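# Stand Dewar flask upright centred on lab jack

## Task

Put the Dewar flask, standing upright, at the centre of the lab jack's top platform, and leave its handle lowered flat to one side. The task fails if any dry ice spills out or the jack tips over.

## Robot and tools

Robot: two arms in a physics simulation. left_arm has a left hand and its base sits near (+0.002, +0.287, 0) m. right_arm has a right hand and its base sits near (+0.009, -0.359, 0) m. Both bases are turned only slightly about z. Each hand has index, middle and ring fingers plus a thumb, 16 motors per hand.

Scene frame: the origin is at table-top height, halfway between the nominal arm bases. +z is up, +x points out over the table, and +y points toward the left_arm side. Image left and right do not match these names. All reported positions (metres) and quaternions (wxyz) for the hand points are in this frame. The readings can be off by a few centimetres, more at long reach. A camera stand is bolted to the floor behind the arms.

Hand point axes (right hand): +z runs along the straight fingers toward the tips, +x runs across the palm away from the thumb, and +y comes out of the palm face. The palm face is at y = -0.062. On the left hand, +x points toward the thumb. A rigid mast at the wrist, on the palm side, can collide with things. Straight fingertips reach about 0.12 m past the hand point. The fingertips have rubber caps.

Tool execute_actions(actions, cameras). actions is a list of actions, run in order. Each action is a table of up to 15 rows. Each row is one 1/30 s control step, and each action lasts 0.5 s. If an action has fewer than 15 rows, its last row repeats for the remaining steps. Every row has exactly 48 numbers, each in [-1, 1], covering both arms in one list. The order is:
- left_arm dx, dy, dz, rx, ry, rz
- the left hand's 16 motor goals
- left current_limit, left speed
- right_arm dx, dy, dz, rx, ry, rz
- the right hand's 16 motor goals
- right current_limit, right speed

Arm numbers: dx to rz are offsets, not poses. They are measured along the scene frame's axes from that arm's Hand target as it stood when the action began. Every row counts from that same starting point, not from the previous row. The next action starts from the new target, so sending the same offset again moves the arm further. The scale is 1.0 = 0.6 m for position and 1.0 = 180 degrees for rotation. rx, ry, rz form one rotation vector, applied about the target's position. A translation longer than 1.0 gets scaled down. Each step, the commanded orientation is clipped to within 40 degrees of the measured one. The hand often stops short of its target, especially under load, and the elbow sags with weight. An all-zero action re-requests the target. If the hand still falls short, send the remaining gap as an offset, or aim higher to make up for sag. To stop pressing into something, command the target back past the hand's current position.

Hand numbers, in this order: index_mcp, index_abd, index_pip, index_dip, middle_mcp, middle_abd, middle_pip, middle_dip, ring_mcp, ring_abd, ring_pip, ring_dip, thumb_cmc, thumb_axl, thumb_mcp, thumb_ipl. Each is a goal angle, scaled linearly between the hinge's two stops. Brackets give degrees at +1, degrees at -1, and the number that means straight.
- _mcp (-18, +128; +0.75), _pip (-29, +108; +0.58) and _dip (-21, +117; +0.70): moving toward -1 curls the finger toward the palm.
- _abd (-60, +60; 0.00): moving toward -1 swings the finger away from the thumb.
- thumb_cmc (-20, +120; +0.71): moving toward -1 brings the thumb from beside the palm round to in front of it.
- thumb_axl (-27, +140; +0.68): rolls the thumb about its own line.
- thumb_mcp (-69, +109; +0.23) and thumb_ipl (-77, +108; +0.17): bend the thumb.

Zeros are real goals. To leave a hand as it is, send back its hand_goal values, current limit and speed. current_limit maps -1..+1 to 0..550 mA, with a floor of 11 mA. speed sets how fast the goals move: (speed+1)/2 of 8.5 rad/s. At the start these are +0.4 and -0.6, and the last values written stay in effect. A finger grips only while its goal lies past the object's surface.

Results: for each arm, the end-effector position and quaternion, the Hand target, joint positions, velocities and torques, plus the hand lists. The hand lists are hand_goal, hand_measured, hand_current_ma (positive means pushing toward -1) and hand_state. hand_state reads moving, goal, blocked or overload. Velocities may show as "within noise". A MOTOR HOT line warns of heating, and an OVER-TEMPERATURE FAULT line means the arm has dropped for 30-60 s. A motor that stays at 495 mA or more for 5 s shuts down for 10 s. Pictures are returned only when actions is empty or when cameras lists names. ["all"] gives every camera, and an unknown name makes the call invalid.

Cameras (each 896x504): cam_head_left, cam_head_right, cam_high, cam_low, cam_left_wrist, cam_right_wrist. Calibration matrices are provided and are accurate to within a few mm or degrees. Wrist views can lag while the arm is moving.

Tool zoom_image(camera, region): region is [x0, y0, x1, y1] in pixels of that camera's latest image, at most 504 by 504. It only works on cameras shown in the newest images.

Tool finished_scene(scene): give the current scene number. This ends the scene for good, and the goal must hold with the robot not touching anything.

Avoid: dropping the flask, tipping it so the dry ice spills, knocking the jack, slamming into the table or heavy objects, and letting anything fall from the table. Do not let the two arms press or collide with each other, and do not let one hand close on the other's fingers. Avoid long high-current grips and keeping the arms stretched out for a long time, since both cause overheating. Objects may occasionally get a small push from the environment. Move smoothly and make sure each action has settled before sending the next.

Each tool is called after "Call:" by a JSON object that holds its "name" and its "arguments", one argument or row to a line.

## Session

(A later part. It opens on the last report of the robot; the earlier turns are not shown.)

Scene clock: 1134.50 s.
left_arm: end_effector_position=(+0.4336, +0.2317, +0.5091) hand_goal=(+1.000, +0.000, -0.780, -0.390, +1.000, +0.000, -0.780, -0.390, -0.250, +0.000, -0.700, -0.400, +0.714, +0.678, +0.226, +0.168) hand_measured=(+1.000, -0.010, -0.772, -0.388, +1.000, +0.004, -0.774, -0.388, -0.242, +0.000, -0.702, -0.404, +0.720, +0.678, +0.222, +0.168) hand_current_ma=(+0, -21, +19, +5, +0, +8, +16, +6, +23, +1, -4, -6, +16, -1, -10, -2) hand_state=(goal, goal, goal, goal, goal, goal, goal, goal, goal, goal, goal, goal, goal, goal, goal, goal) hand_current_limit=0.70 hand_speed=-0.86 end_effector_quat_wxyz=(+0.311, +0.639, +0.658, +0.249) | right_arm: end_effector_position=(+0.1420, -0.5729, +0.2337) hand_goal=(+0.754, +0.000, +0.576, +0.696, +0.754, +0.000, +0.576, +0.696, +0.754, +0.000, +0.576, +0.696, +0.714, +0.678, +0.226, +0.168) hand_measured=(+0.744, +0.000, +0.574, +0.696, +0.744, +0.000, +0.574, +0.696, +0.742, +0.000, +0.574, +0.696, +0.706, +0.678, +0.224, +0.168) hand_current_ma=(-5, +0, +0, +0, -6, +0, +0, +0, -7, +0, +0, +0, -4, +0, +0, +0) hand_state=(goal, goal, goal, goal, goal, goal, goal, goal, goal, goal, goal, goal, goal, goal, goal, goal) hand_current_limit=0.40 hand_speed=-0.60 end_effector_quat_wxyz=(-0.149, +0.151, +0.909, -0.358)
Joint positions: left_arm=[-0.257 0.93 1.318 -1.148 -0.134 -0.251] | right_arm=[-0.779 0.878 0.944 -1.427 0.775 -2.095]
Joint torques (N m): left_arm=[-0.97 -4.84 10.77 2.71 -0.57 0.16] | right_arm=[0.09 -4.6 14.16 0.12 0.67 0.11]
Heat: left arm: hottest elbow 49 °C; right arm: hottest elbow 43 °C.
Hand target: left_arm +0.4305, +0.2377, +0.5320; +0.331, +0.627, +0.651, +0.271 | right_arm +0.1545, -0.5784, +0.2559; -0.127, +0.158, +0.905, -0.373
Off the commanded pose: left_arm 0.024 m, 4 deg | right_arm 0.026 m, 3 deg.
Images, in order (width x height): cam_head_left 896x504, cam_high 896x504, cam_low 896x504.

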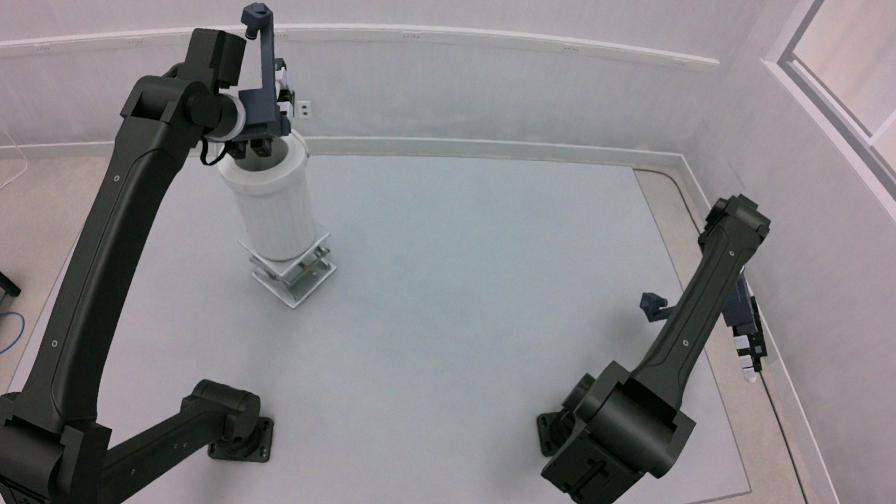

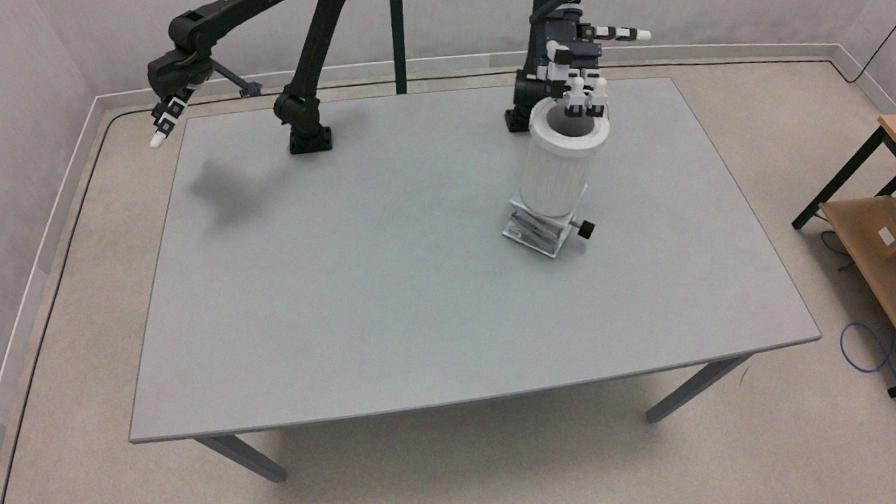

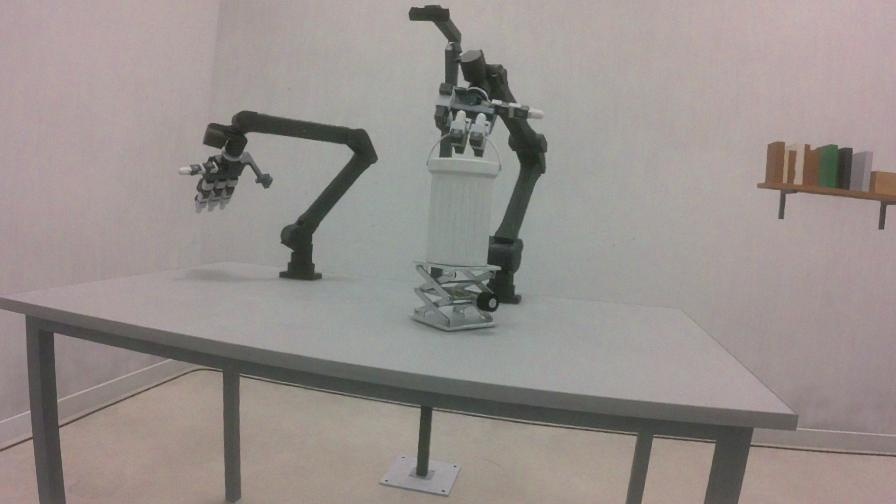

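Call:
{"name": "execute_actions", "arguments": {
  "actions": [
    [[0.005,0,-0.03,0,0,0,1,0,-0.78,-0.39,1,0,-0.78,-0.39,-0.25,0,-0.70,-0.4,0.714,0.678,0.226,0.168,0.7,-0.86,0,0,0,0,0,0,0.754,0,0.576,0.696,0.754,0,0.576,0.696,0.754,0,0.576,0.696,0.714,0.678,0.226,0.168,0.4,-0.6]]
  ],
  "cameras": ["cam_low","cam_high","cam_head_left","cam_left_wrist"]
}}

Call:
{"name": "zoom_image", "arguments": {
  "camera": "cam_low",
  "region": [400, 120, 520, 310]
}}

Call:
{"name": "zoom_image", "arguments": {
  "camera": "cam_high",
  "region": [490, 50, 640, 250]
}}

Call:
{"name": "zoom_image", "arguments": {
  "camera": "cam_left_wrist",
  "region": [300, 0, 660, 240]
}}

Scene clock: 1144.07 s.
left_arm: end_effector_position=(+0.4344, +0.2317, +0.5063) hand_goal=(+1.000, +0.000, -0.780, -0.390, +1.000, +0.000, -0.780, -0.390, -0.250, +0.000, -0.700, -0.400, +0.714, +0.678, +0.226, +0.168) hand_measured=(+1.000, -0.004, -0.774, -0.388, +1.000, +0.004, -0.774, -0.388, -0.242, +0.000, -0.702, -0.404, +0.720, +0.678, +0.222, +0.168) hand_current_ma=(+0, -6, +16, +5, +0, +6, +16, +6, +23, +1, -4, -6, +16, -1, -10, -2) hand_state=(goal, goal, goal, goal, goal, goal, goal, goal, goal, goal, goal, goal, goal, goal, goal, goal) hand_current_limit=0.70 hand_speed=-0.86 end_effector_quat_wxyz=(+0.324, +0.633, +0.654, +0.257) | right_arm: end_effector_position=(+0.1420, -0.5729, +0.2337) hand_goal=(+0.754, +0.000, +0.576, +0.696, +0.754, +0.000, +0.576, +0.696, +0.754, +0.000, +0.576, +0.696, +0.714, +0.678, +0.226, +0.168) hand_measured=(+0.744, +0.000, +0.574, +0.696, +0.744, +0.000, +0.574, +0.696, +0.742, +0.000, +0.574, +0.696, +0.706, +0.678, +0.224, +0.168) hand_current_ma=(-5, +0, +0, +0, -6, +0, +0, +0, -7, +0, +0, +0, -4, +0, +0, +0) hand_state=(goal, goal, goal, goal, goal, goal, goal, goal, goal, goal, goal, goal, goal, goal, goal, goal) hand_current_limit=0.40 hand_speed=-0.60 end_effector_quat_wxyz=(-0.149, +0.151, +0.909, -0.358)
Joint positions: left_arm=[-0.257 0.913 1.279 -1.093 -0.135 -0.251] | right_arm=[-0.779 0.878 0.944 -1.427 0.775 -2.095]
Joint torques (N m): left_arm=[-0.73 -4.01 9.62 2.43 -0.43 0.2] | right_arm=[-0.21 -4.66 13.98 0.01 0.69 0.11]
Heat: left arm: hottest elbow 49 °C; right arm: hottest elbow 43 °C.
Hand target: left_arm +0.4335, +0.2377, +0.5140; +0.331, +0.627, +0.651, +0.271 | right_arm +0.1545, -0.5784, +0.2559; -0.127, +0.158, +0.905, -0.373
Off the commanded pose: left_arm 0.010 m, 2 deg | right_arm 0.026 m, 3 deg.
camera_calibration:
cam_left_wrist: T_world_to_cam=[[-0.397322, -0.823375, -0.405201, 0.539713], [-0.91069, 0.40817, 0.0635739, 0.21581], [0.113046, 0.394272, -0.912015, 0.44516], [0, 0, 0, 1]] pos_world=[0.360652, 0.180785, 0.610965]
Images, in order (width x height): cam_head_left 896x504, cam_high 896x504, cam_low 896x504, cam_left_wrist 896x504.

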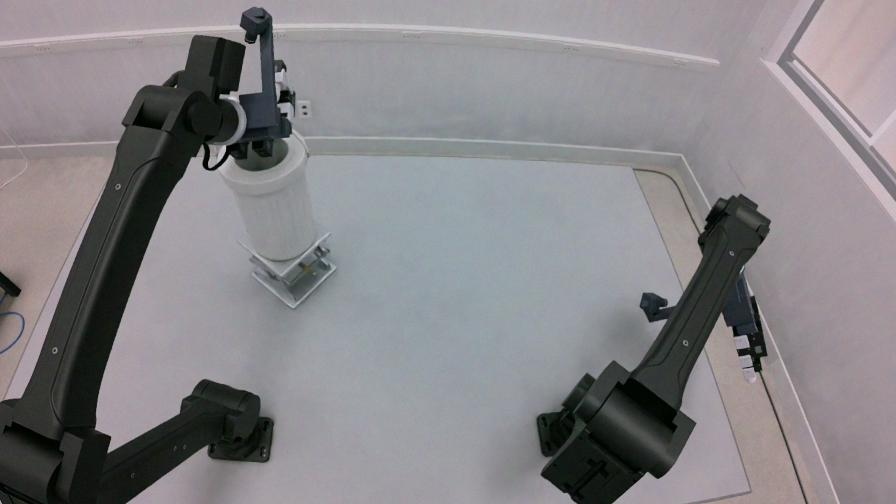

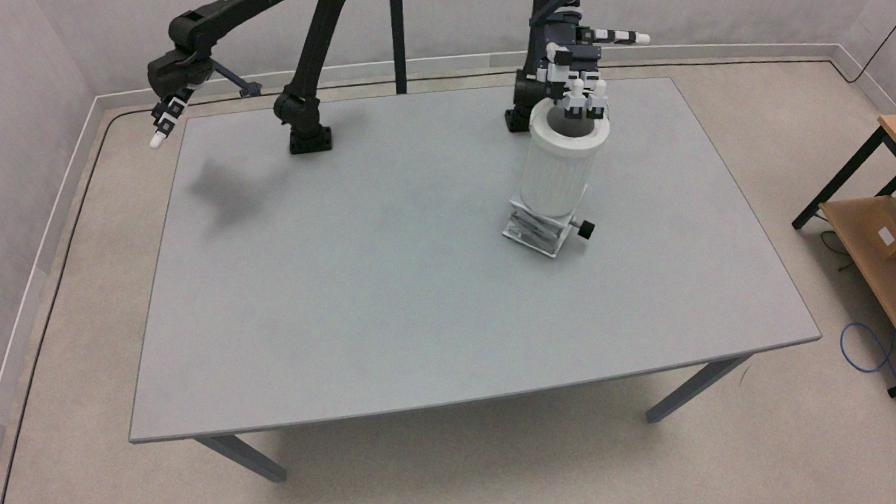

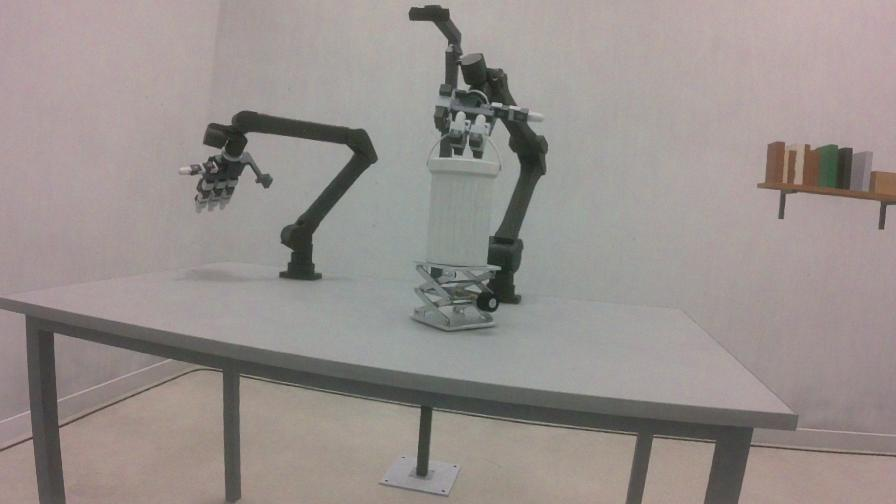

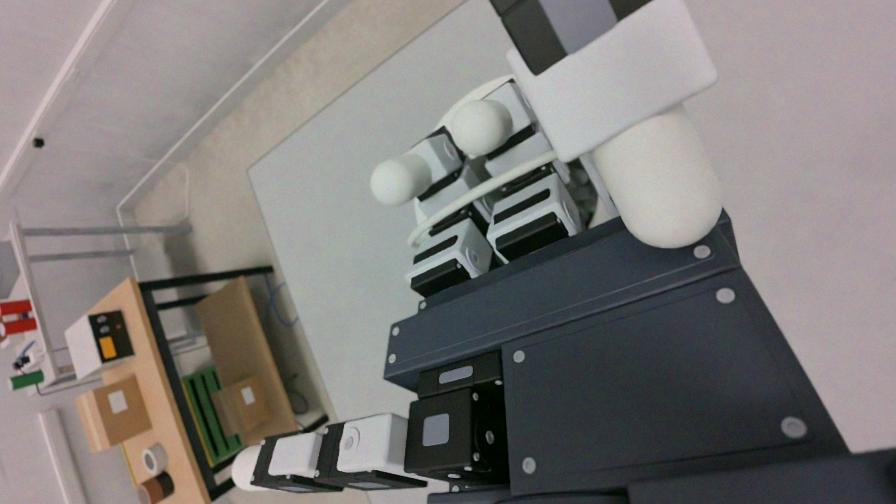

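Scaled by 2.653.

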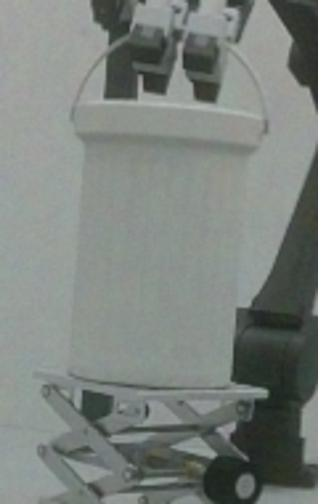

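Scaled by 2.520.

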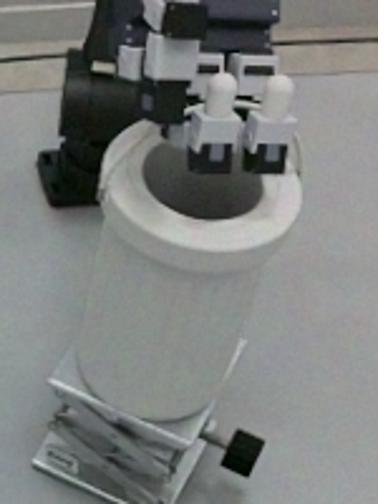

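Scaled by 1.400.

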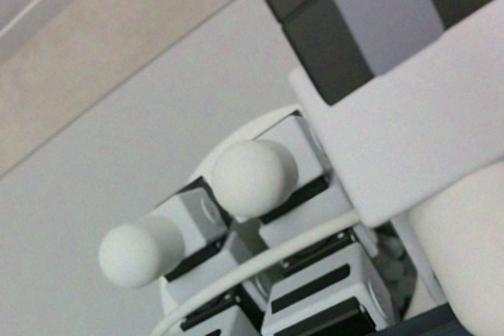

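Call:
{"name": "execute_actions", "arguments": {
  "actions": [
    [[0,0,-0.025,0,0,0,1,0,-0.78,-0.39,1,0,-0.78,-0.39,-0.25,0,-0.70,-0.4,0.714,0.678,0.226,0.168,0.7,-0.86,0,0,0,0,0,0,0.754,0,0.576,0.696,0.754,0,0.576,0.696,0.754,0,0.576,0.696,0.714,0.678,0.226,0.168,0.4,-0.6]]
  ],
  "cameras": ["cam_high","cam_head_left","cam_left_wrist","cam_low"]
}}

Call:
{"name": "zoom_image", "arguments": {
  "camera": "cam_low",
  "region": [400, 120, 520, 310]
}}

Call:
{"name": "zoom_image", "arguments": {
  "camera": "cam_left_wrist",
  "region": [300, 0, 660, 240]
}}

Scene clock: 1149.97 s.
left_arm: end_effector_position=(+0.4335, +0.2313, +0.4940) hand_goal=(+1.000, +0.000, -0.780, -0.390, +1.000, +0.000, -0.780, -0.390, -0.250, +0.000, -0.700, -0.400, +0.714, +0.678, +0.226, +0.168) hand_measured=(+1.000, -0.002, -0.774, -0.388, +1.000, +0.004, -0.774, -0.388, -0.242, +0.000, -0.702, -0.404, +0.720, +0.678, +0.222, +0.168) hand_current_ma=(+0, -5, +15, +5, +0, +6, +15, +6, +23, +1, -4, -6, +16, -1, -10, -2) hand_state=(goal, goal, goal, goal, goal, goal, goal, goal, goal, goal, goal, goal, goal, goal, goal, goal) hand_current_limit=0.70 hand_speed=-0.86 end_effector_quat_wxyz=(+0.327, +0.632, +0.653, +0.258) | right_arm: end_effector_position=(+0.1420, -0.5729, +0.2337) hand_goal=(+0.754, +0.000, +0.576, +0.696, +0.754, +0.000, +0.576, +0.696, +0.754, +0.000, +0.576, +0.696, +0.714, +0.678, +0.226, +0.168) hand_measured=(+0.744, +0.000, +0.574, +0.696, +0.744, +0.000, +0.574, +0.696, +0.742, +0.000, +0.574, +0.696, +0.706, +0.678, +0.224, +0.168) hand_current_ma=(-5, +0, +0, +0, -6, +0, +0, +0, -7, +0, +0, +0, -4, +0, +0, +0) hand_state=(goal, goal, goal, goal, goal, goal, goal, goal, goal, goal, goal, goal, goal, goal, goal, goal) hand_current_limit=0.40 hand_speed=-0.60 end_effector_quat_wxyz=(-0.149, +0.151, +0.909, -0.358)
Joint positions: left_arm=[-0.259 0.896 1.232 -1.054 -0.135 -0.251] | right_arm=[-0.779 0.878 0.944 -1.427 0.775 -2.095]
Joint torques (N m): left_arm=[-0.79 -3.78 9.61 2.22 -0.41 0.19] | right_arm=[0.38 -4.25 14.15 0.13 0.67 0.1]
Heat: left arm: hottest elbow 48 °C; right arm: hottest elbow 43 °C.
Hand target: left_arm +0.4335, +0.2377, +0.4990; +0.331, +0.627, +0.651, +0.271 | right_arm +0.1545, -0.5784, +0.2559; -0.127, +0.158, +0.905, -0.373
Off the commanded pose: left_arm 0.008 m, 2 deg | right_arm 0.026 m, 3 deg.
camera_calibration:
cam_left_wrist: T_world_to_cam=[[-0.395544, -0.82365, -0.406381, 0.533886], [-0.910517, 0.409673, 0.0559141, 0.219264], [0.12043, 0.392133, -0.911991, 0.431544], [0, 0, 0, 1]] pos_world=[0.358848, 0.180686, 0.598265]
Images, in order (width x height): cam_head_left 896x504, cam_high 896x504, cam_low 896x504, cam_left_wrist 896x504.

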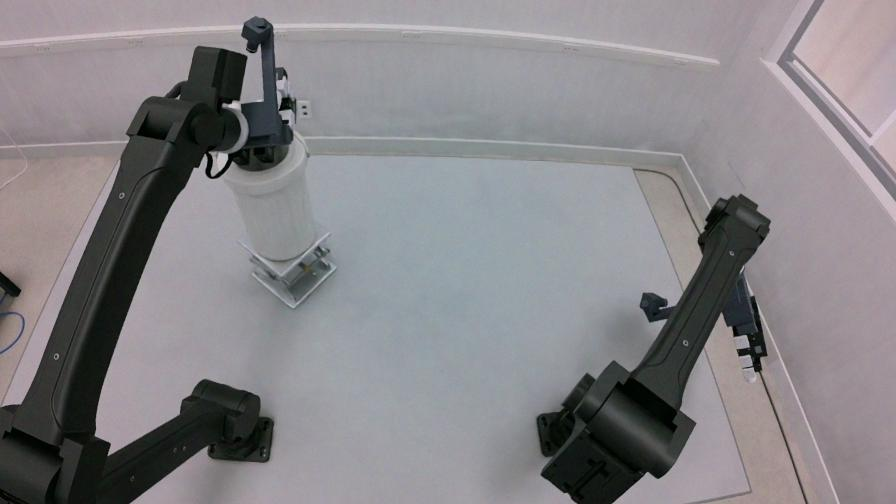

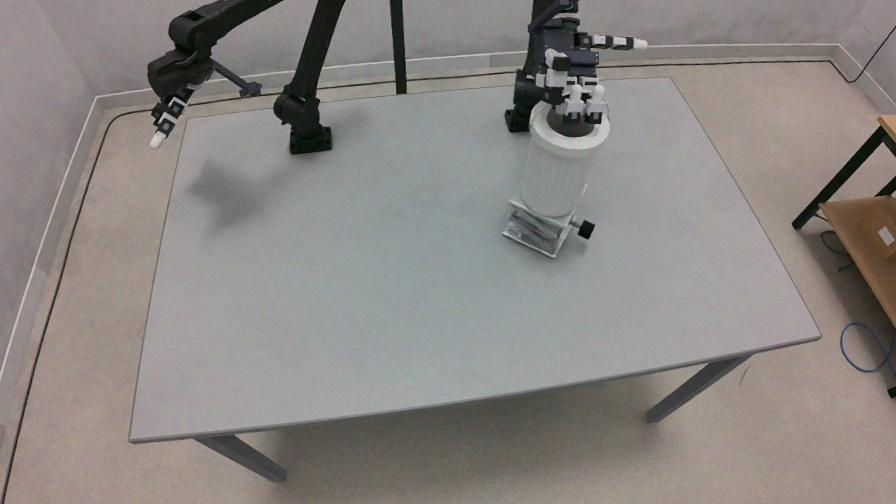

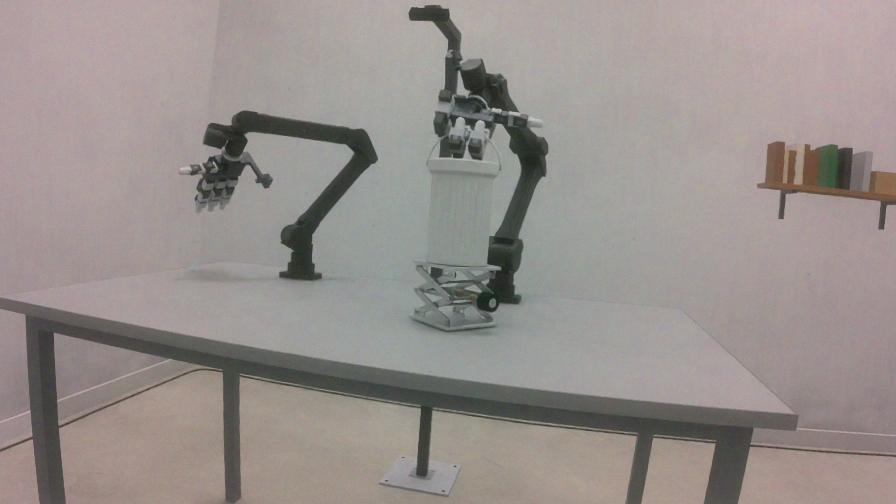

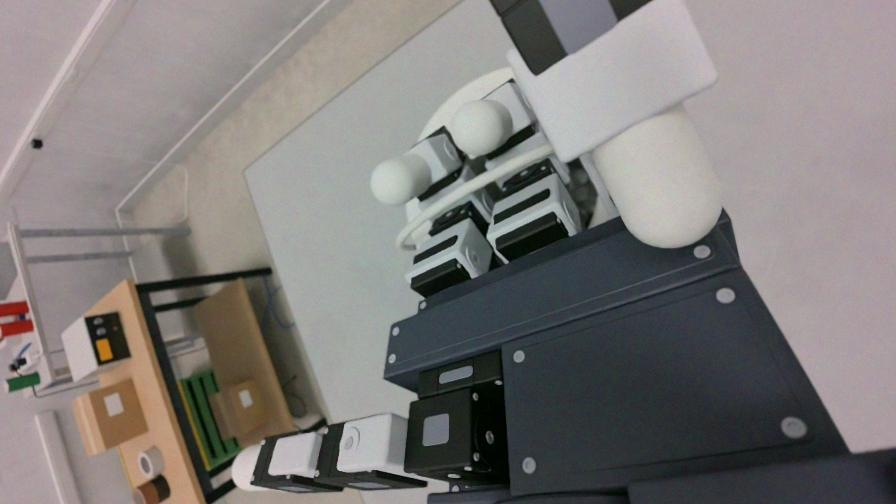

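Scaled by 2.653.

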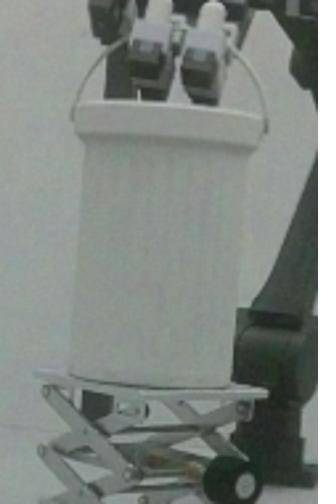

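Scaled by 1.400.

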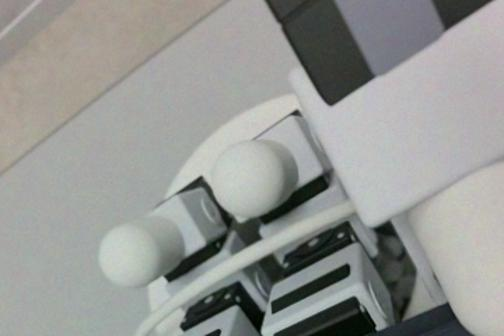

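Call:
{"name": "execute_actions", "arguments": {
  "actions": [
    [[0,-0.0167,-0.008,0.03,0,0,1,0,-0.60,-0.1,1,0,-0.60,-0.1,-0.25,0,-0.70,-0.4,0.714,0.678,0.226,0.168,0.4,-0.86,0,0,0,0,0,0,0.754,0,0.576,0.696,0.754,0,0.576,0.696,0.754,0,0.576,0.696,0.714,0.678,0.226,0.168,0.4,-0.6]]
  ],
  "cameras": ["cam_high","cam_head_left","cam_left_wrist","cam_low"]
}}

Call:
{"name": "zoom_image", "arguments": {
  "camera": "cam_low",
  "region": [400, 80, 550, 270]
}}

Call:
{"name": "zoom_image", "arguments": {
  "camera": "cam_high",
  "region": [490, 50, 640, 250]
}}

Call:
{"name": "zoom_image", "arguments": {
  "camera": "cam_left_wrist",
  "region": [300, 0, 660, 240]
}}

Scene clock: 1189.83 s.
left_arm: end_effector_position=(+0.4325, +0.2342, +0.4957) hand_goal=(+1.000, +0.000, -0.600, -0.100, +1.000, +0.000, -0.600, -0.100, -0.250, +0.000, -0.700, -0.400, +0.714, +0.678, +0.226, +0.168) hand_measured=(+1.000, -0.002, -0.600, -0.102, +1.000, +0.002, -0.600, -0.102, -0.242, +0.000, -0.702, -0.404, +0.720, +0.678, +0.222, +0.168) hand_current_ma=(+0, -5, -1, -6, +0, +5, -1, -6, +23, +1, -4, -6, +18, -1, -13, -2) hand_state=(goal, goal, goal, goal, goal, goal, goal, goal, goal, goal, goal, goal, goal, goal, goal, goal) hand_current_limit=0.40 hand_speed=-0.86 end_effector_quat_wxyz=(+0.300, +0.635, +0.647, +0.297) | right_arm: end_effector_position=(+0.1420, -0.5729, +0.2337) hand_goal=(+0.754, +0.000, +0.576, +0.696, +0.754, +0.000, +0.576, +0.696, +0.754, +0.000, +0.576, +0.696, +0.714, +0.678, +0.226, +0.168) hand_measured=(+0.744, +0.000, +0.574, +0.696, +0.744, +0.000, +0.574, +0.696, +0.742, +0.000, +0.574, +0.696, +0.706, +0.678, +0.224, +0.168) hand_current_ma=(-5, +0, +0, +0, -6, +0, +0, +0, -7, +0, +0, +0, -4, +0, +0, +0) hand_state=(goal, goal, goal, goal, goal, goal, goal, goal, goal, goal, goal, goal, goal, goal, goal, goal) hand_current_limit=0.40 hand_speed=-0.60 end_effector_quat_wxyz=(-0.149, +0.151, +0.909, -0.358)
Joint positions: left_arm=[-0.285 0.896 1.224 -1.051 -0.235 -0.217] | right_arm=[-0.779 0.878 0.944 -1.427 0.775 -2.095]
Joint torques (N m): left_arm=[-2.49 -3.02 9.26 2.07 -0.46 0.18] | right_arm=[0.09 -4.25 14.05 0.06 0.64 0.09]
Heat: left arm: hottest elbow 45 °C; right arm: hottest elbow 43 °C.
Hand target: left_arm +0.4335, +0.2277, +0.4942; +0.301, +0.642, +0.638, +0.301 | right_arm +0.1545, -0.5784, +0.2559; -0.127, +0.158, +0.905, -0.373
Off the commanded pose: left_arm 0.007 m, 1 deg | right_arm 0.026 m, 3 deg.
camera_calibration:
cam_left_wrist: T_world_to_cam=[[-0.366699, -0.793758, -0.485262, 0.55624], [-0.922199, 0.378975, 0.0769788, 0.218881], [0.1228, 0.475737, -0.870973, 0.39107], [0, 0, 0, 1]] pos_world=[0.357802, 0.172523, 0.593685]
Images, in order (width x height): cam_head_left 896x504, cam_high 896x504, cam_low 896x504, cam_left_wrist 896x504.

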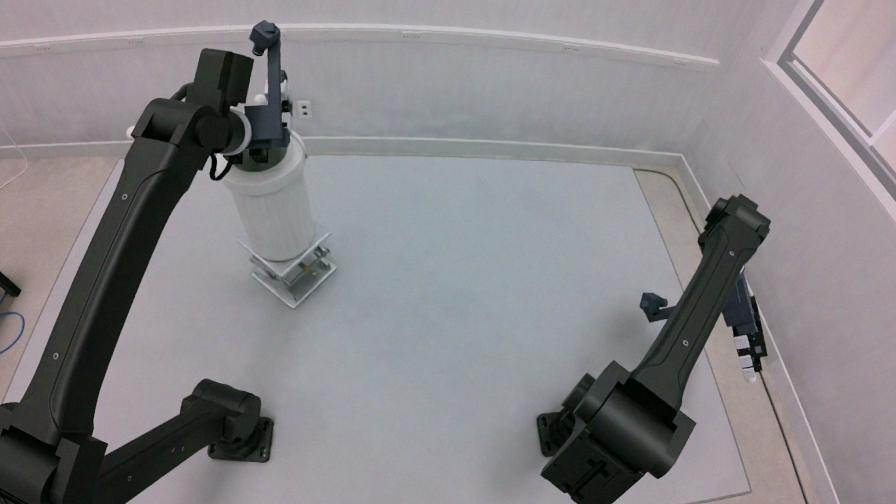

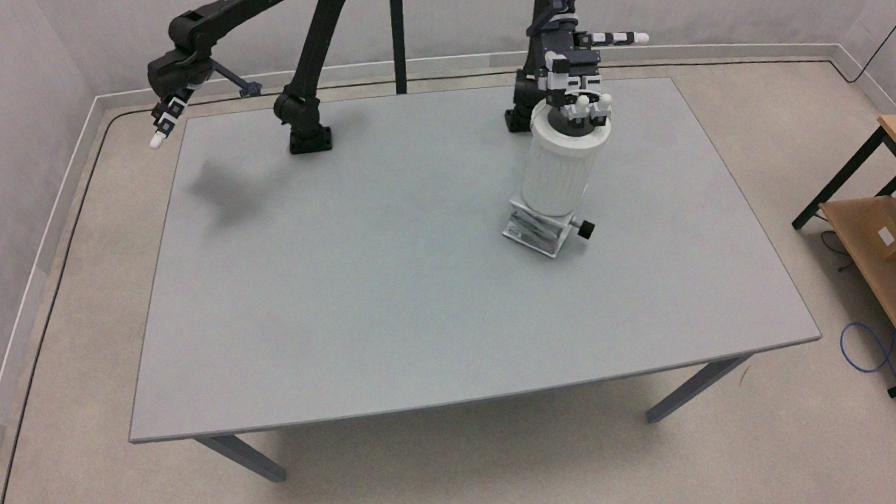

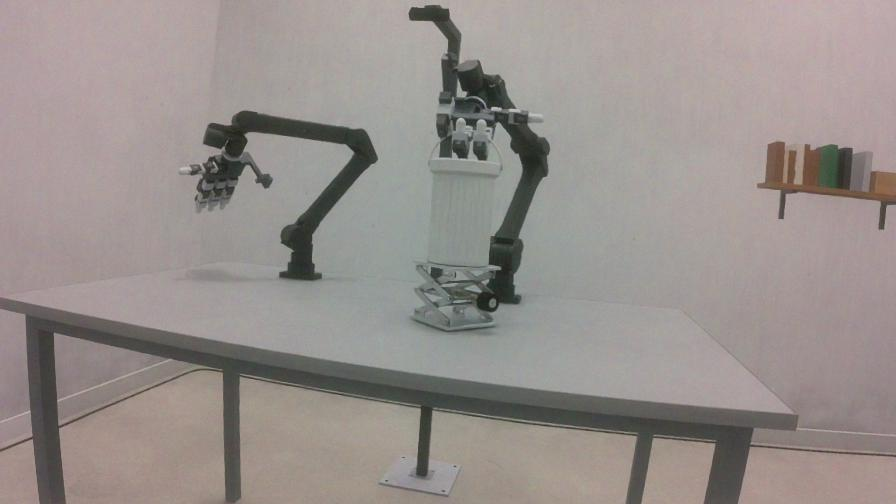

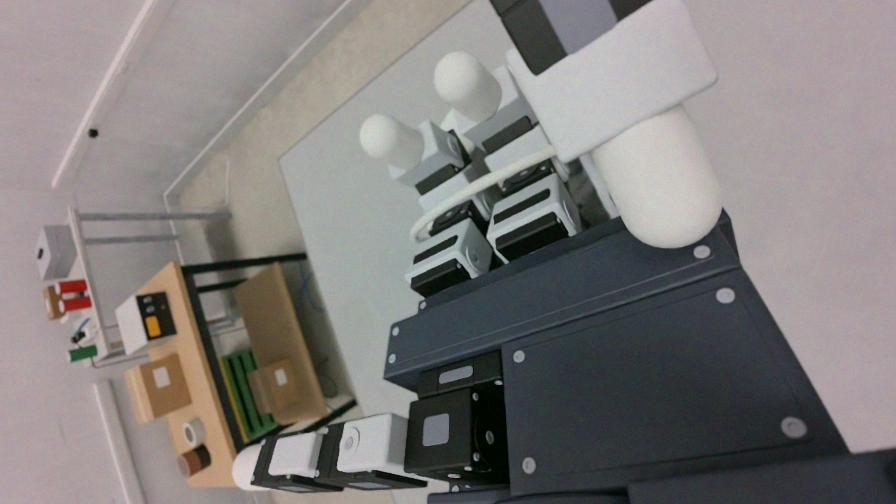

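Scaled by 2.653.

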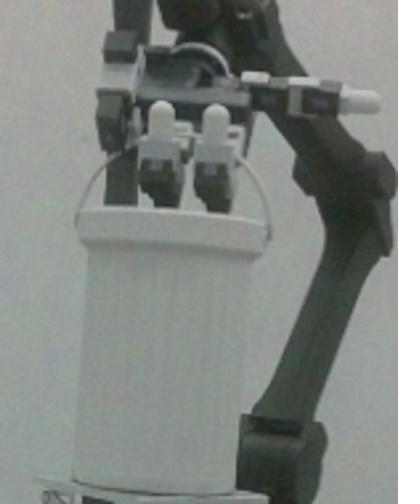

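Scaled by 2.520.

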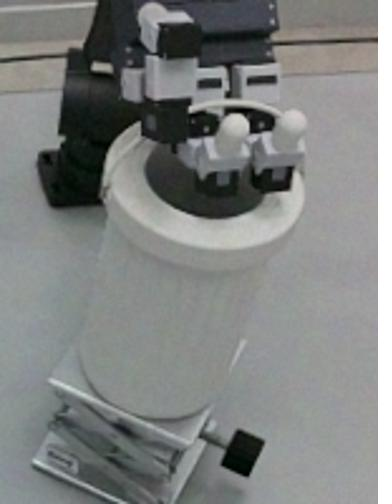

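Scaled by 1.400.

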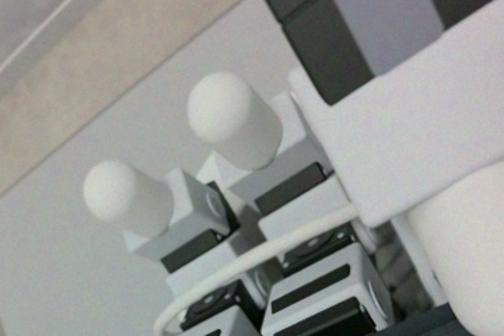

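Call:
{"name": "execute_actions", "arguments": {
  "actions": [
    [[0,0,-0.014,0,0,0,1,0,-0.45,0.3,1,0,-0.45,0.3,-0.25,0,-0.70,-0.4,0.714,0.678,0.226,0.168,0.4,-0.86,0,0,0,0,0,0,0.754,0,0.576,0.696,0.754,0,0.576,0.696,0.754,0,0.576,0.696,0.714,0.678,0.226,0.168,0.4,-0.6]],
    [[0,0,0,0,0,0,1,0,-0.30,0.8,1,0,-0.30,0.8,-0.25,0,-0.70,-0.4,0.714,0.678,0.226,0.168,0.4,-0.86,0,0,0,0,0,0,0.754,0,0.576,0.696,0.754,0,0.576,0.696,0.754,0,0.576,0.696,0.714,0.678,0.226,0.168,0.4,-0.6]]
  ],
  "cameras": ["cam_high","cam_head_left","cam_left_wrist","cam_low"]
}}

Call:
{"name": "zoom_image", "arguments": {
  "camera": "cam_low",
  "region": [400, 80, 550, 270]
}}

Call:
{"name": "zoom_image", "arguments": {
  "camera": "cam_high",
  "region": [490, 50, 640, 250]
}}

Call:
{"name": "zoom_image", "arguments": {
  "camera": "cam_left_wrist",
  "region": [300, 0, 660, 240]
}}

Scene clock: 1198.90 s.
left_arm: end_effector_position=(+0.4318, +0.2339, +0.4957) hand_goal=(+1.000, +0.000, -0.300, +0.800, +1.000, +0.000, -0.300, +0.800, -0.250, +0.000, -0.700, -0.400, +0.714, +0.678, +0.226, +0.168) hand_measured=(+1.000, -0.002, -0.300, +0.798, +1.000, +0.002, -0.300, +0.798, -0.242, +0.000, -0.702, -0.404, +0.720, +0.678, +0.222, +0.168) hand_current_ma=(+0, -5, +0, -5, +0, +5, +0, -5, +23, +1, -4, -6, +17, -1, -13, -2) hand_state=(goal, goal, goal, goal, goal, goal, goal, goal, goal, goal, goal, goal, goal, goal, goal, goal) hand_current_limit=0.40 hand_speed=-0.86 end_effector_quat_wxyz=(+0.303, +0.636, +0.641, +0.303) | right_arm: end_effector_position=(+0.1420, -0.5729, +0.2337) hand_goal=(+0.754, +0.000, +0.576, +0.696, +0.754, +0.000, +0.576, +0.696, +0.754, +0.000, +0.576, +0.696, +0.714, +0.678, +0.226, +0.168) hand_measured=(+0.744, +0.000, +0.574, +0.696, +0.744, +0.000, +0.574, +0.696, +0.742, +0.000, +0.574, +0.696, +0.706, +0.678, +0.224, +0.168) hand_current_ma=(-5, +0, +0, +0, -6, +0, +0, +0, -7, +0, +0, +0, -4, +0, +0, +0) hand_state=(goal, goal, goal, goal, goal, goal, goal, goal, goal, goal, goal, goal, goal, goal, goal, goal) hand_current_limit=0.40 hand_speed=-0.60 end_effector_quat_wxyz=(-0.149, +0.151, +0.909, -0.358)
Joint positions: left_arm=[-0.285 0.887 1.209 -1.03 -0.238 -0.203] | right_arm=[-0.779 0.878 0.944 -1.427 0.775 -2.095]
Joint torques (N m): left_arm=[-2.43 -2.61 8.51 1.96 -0.35 0.11] | right_arm=[-0.26 -4.66 14.02 0.03 0.68 0.09]
Heat: left arm: hottest elbow 45 °C; right arm: hottest elbow 43 °C.
Hand target: left_arm +0.4335, +0.2277, +0.4858; +0.301, +0.642, +0.638, +0.301 | right_arm +0.1545, -0.5784, +0.2559; -0.127, +0.158, +0.905, -0.373
Off the commanded pose: left_arm 0.012 m, 1 deg | right_arm 0.026 m, 3 deg.
camera_calibration:
cam_left_wrist: T_world_to_cam=[[-0.364386, -0.787455, -0.497129, 0.559075], [-0.920788, 0.384447, 0.065954, 0.221955], [0.139184, 0.481783, -0.865166, 0.380051], [0, 0, 0, 1]] pos_world=[0.355196, 0.171814, 0.592101]
Images, in order (width x height): cam_head_left 896x504, cam_high 896x504, cam_low 896x504, cam_left_wrist 896x504.

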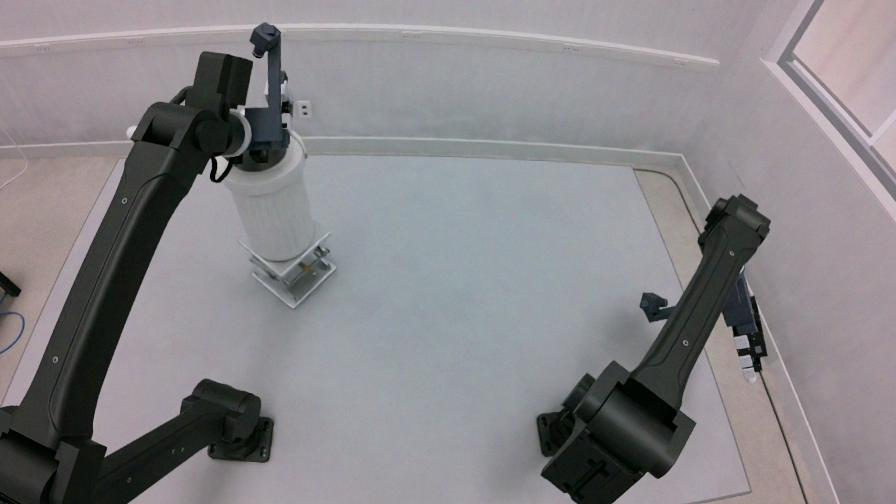

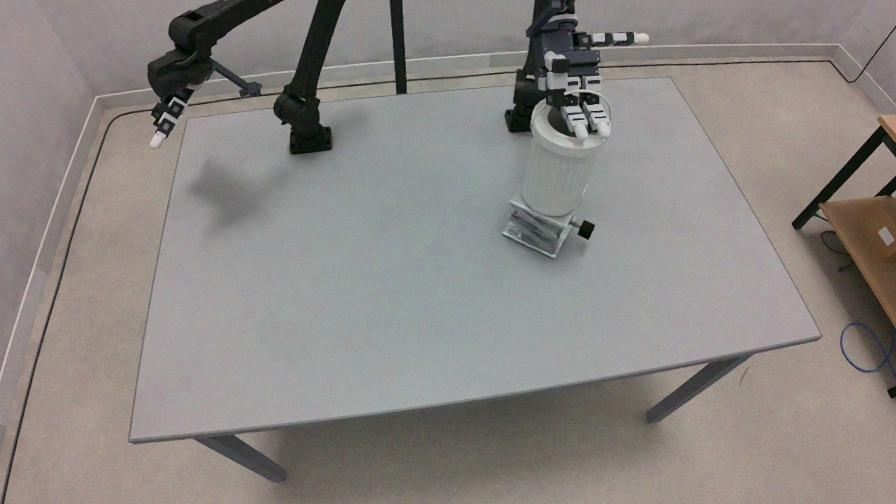

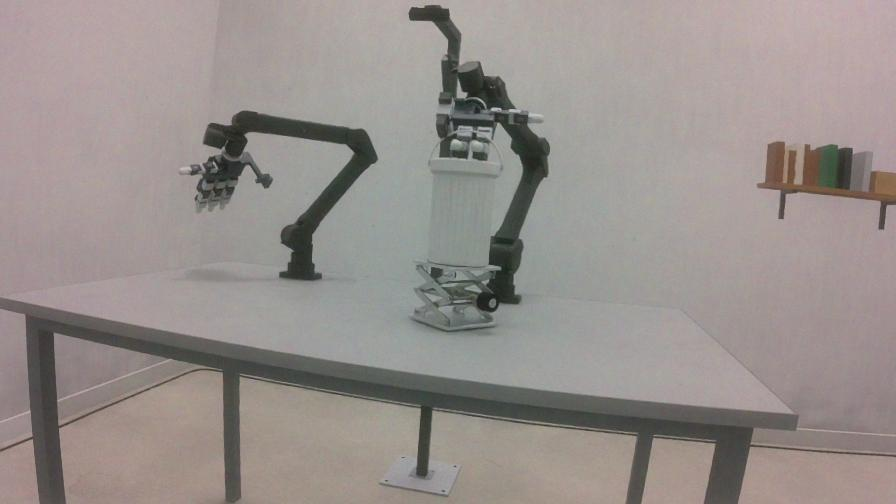

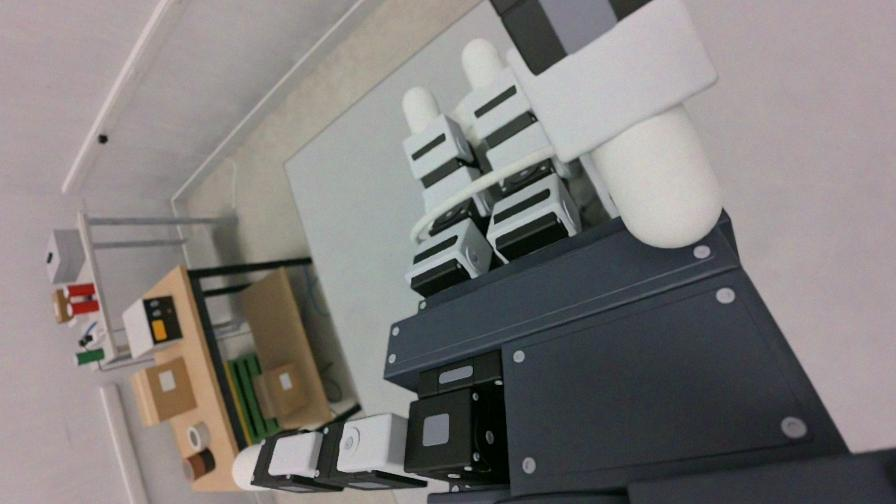

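Scaled by 2.653.

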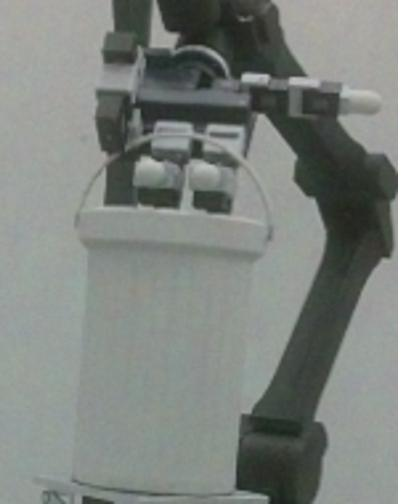

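Scaled by 2.520.

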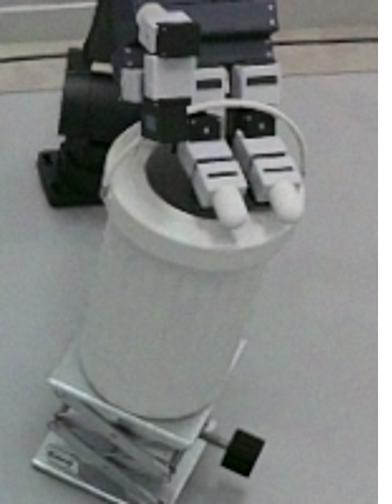

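Scaled by 1.400.

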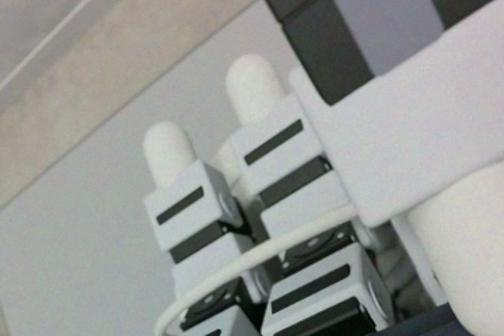

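Call:
{"name": "execute_actions", "arguments": {
  "actions": [
    [[-0.04,0,-0.015,0,0,0,1,0,-0.30,0.85,1,0,-0.30,0.85,-0.25,0,-0.70,-0.4,0.714,0.678,0.226,0.168,0.4,-0.86,0,0,0,0,0,0,0.754,0,0.576,0.696,0.754,0,0.576,0.696,0.754,0,0.576,0.696,0.714,0.678,0.226,0.168,0.4,-0.6]]
  ],
  "cameras": ["cam_high","cam_low","cam_left_wrist"]
}}

Call:
{"name": "zoom_image", "arguments": {
  "camera": "cam_low",
  "region": [400, 80, 550, 270]
}}

Call:
{"name": "zoom_image", "arguments": {
  "camera": "cam_high",
  "region": [490, 50, 640, 250]
}}

Call:
{"name": "zoom_image", "arguments": {
  "camera": "cam_left_wrist",
  "region": [300, 0, 660, 240]
}}

Scene clock: 1207.23 s.
left_arm: end_effector_position=(+0.4063, +0.2327, +0.4976) hand_goal=(+1.000, +0.000, -0.300, +0.850, +1.000, +0.000, -0.300, +0.850, -0.250, +0.000, -0.700, -0.400, +0.714, +0.678, +0.226, +0.168) hand_measured=(+1.000, -0.002, -0.300, +0.848, +1.000, +0.002, -0.300, +0.848, -0.242, +0.000, -0.702, -0.404, +0.722, +0.678, +0.222, +0.168) hand_current_ma=(+0, -5, +0, -5, +0, +4, +0, -5, +21, +1, -4, -6, +18, -1, -12, -2) hand_state=(goal, goal, goal, goal, goal, goal, goal, goal, goal, goal, goal, goal, goal, goal, goal, goal) hand_current_limit=0.40 hand_speed=-0.86 end_effector_quat_wxyz=(+0.316, +0.635, +0.632, +0.313) | right_arm: end_effector_position=(+0.1420, -0.5729, +0.2337) hand_goal=(+0.754, +0.000, +0.576, +0.696, +0.754, +0.000, +0.576, +0.696, +0.754, +0.000, +0.576, +0.696, +0.714, +0.678, +0.226, +0.168) hand_measured=(+0.744, +0.000, +0.574, +0.696, +0.744, +0.000, +0.574, +0.696, +0.742, +0.000, +0.574, +0.696, +0.706, +0.678, +0.224, +0.168) hand_current_ma=(-5, +0, +0, +0, -6, +0, +0, +0, -7, +0, +0, +0, -4, +0, +0, +0) hand_state=(goal, goal, goal, goal, goal, goal, goal, goal, goal, goal, goal, goal, goal, goal, goal, goal) hand_current_limit=0.40 hand_speed=-0.60 end_effector_quat_wxyz=(-0.149, +0.151, +0.909, -0.358)
Joint positions: left_arm=[-0.317 0.812 1.157 -1.021 -0.262 -0.206] | right_arm=[-0.779 0.878 0.944 -1.427 0.775 -2.095]
Joint torques (N m): left_arm=[-2.37 -0.38 8.42 1.06 -0.38 -0.1] | right_arm=[-0.21 -4.54 14.11 -0.03 0.65 0.11]
Heat: left arm: hottest elbow 45 °C; right arm: hottest elbow 43 °C.
Hand target: left_arm +0.4095, +0.2277, +0.4768; +0.301, +0.642, +0.638, +0.301 | right_arm +0.1545, -0.5784, +0.2559; -0.127, +0.158, +0.905, -0.373
Off the commanded pose: left_arm 0.022 m, 3 deg | right_arm 0.026 m, 3 deg.
camera_calibration:
cam_left_wrist: T_world_to_cam=[[-0.355436, -0.782238, -0.511634, 0.552274], [-0.918127, 0.394807, 0.0342088, 0.211119], [0.175237, 0.481904, -0.858522, 0.367815], [0, 0, 0, 1]] pos_world=[0.325677, 0.171407, 0.591117]
Images, in order (width x height): cam_high 896x504, cam_low 896x504, cam_left_wrist 896x504.

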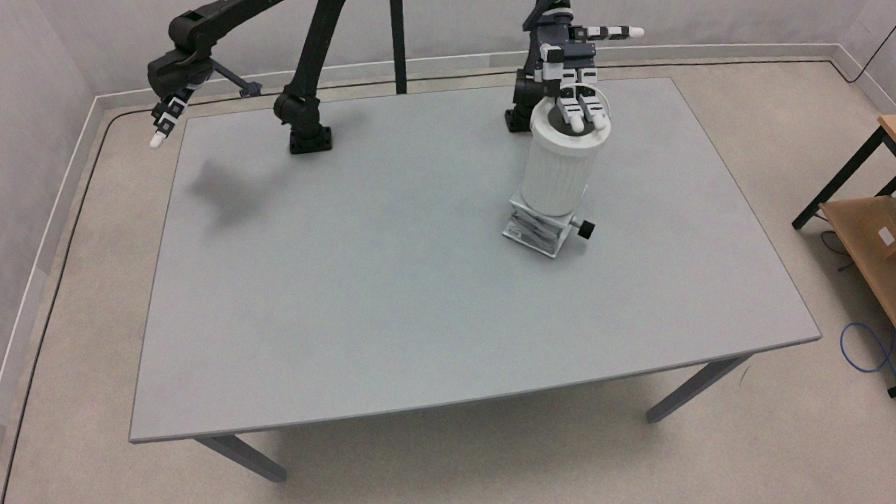

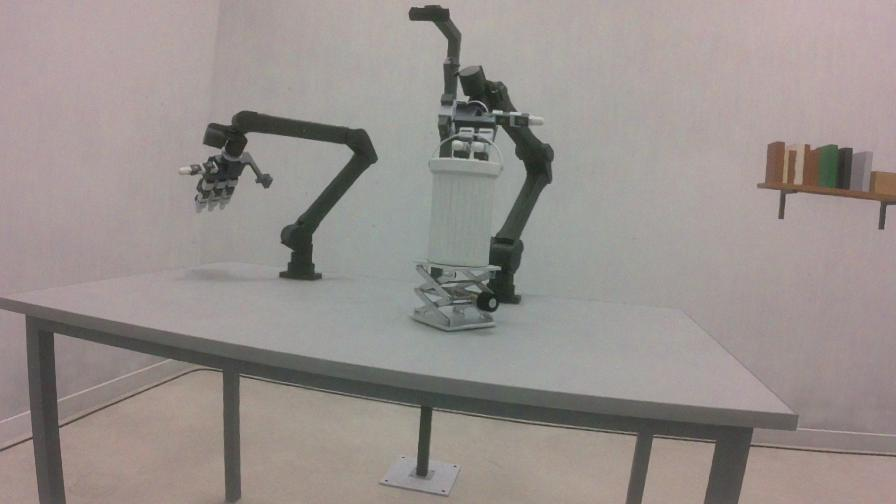

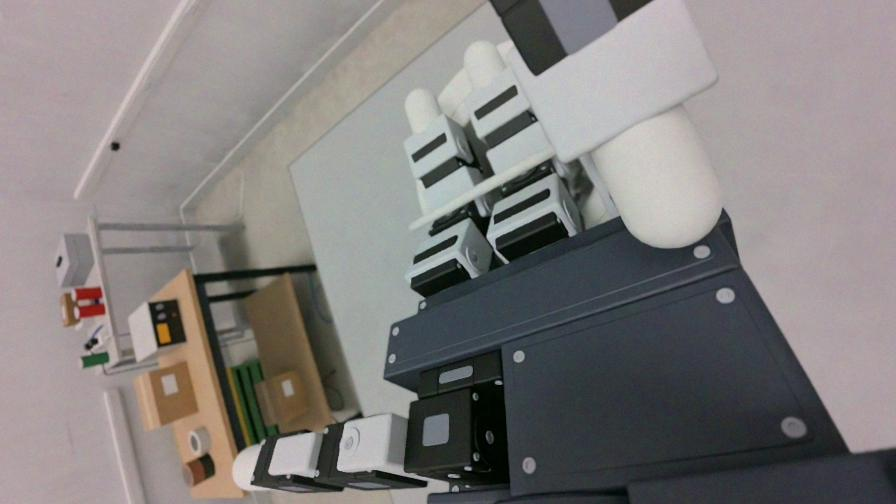

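Scaled by 2.653.

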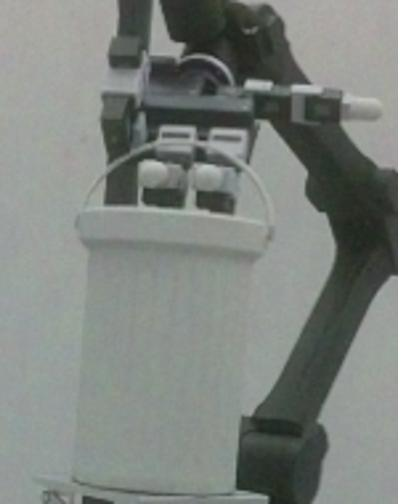

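Scaled by 2.520.

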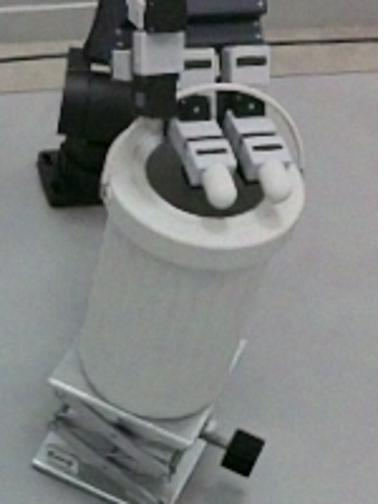

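Scaled by 1.400.

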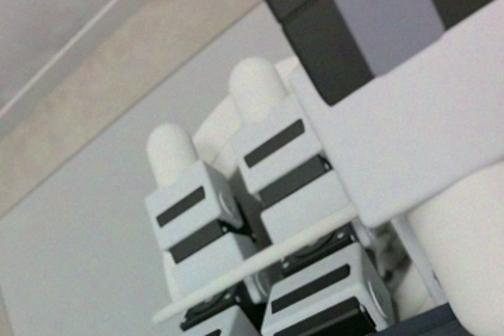

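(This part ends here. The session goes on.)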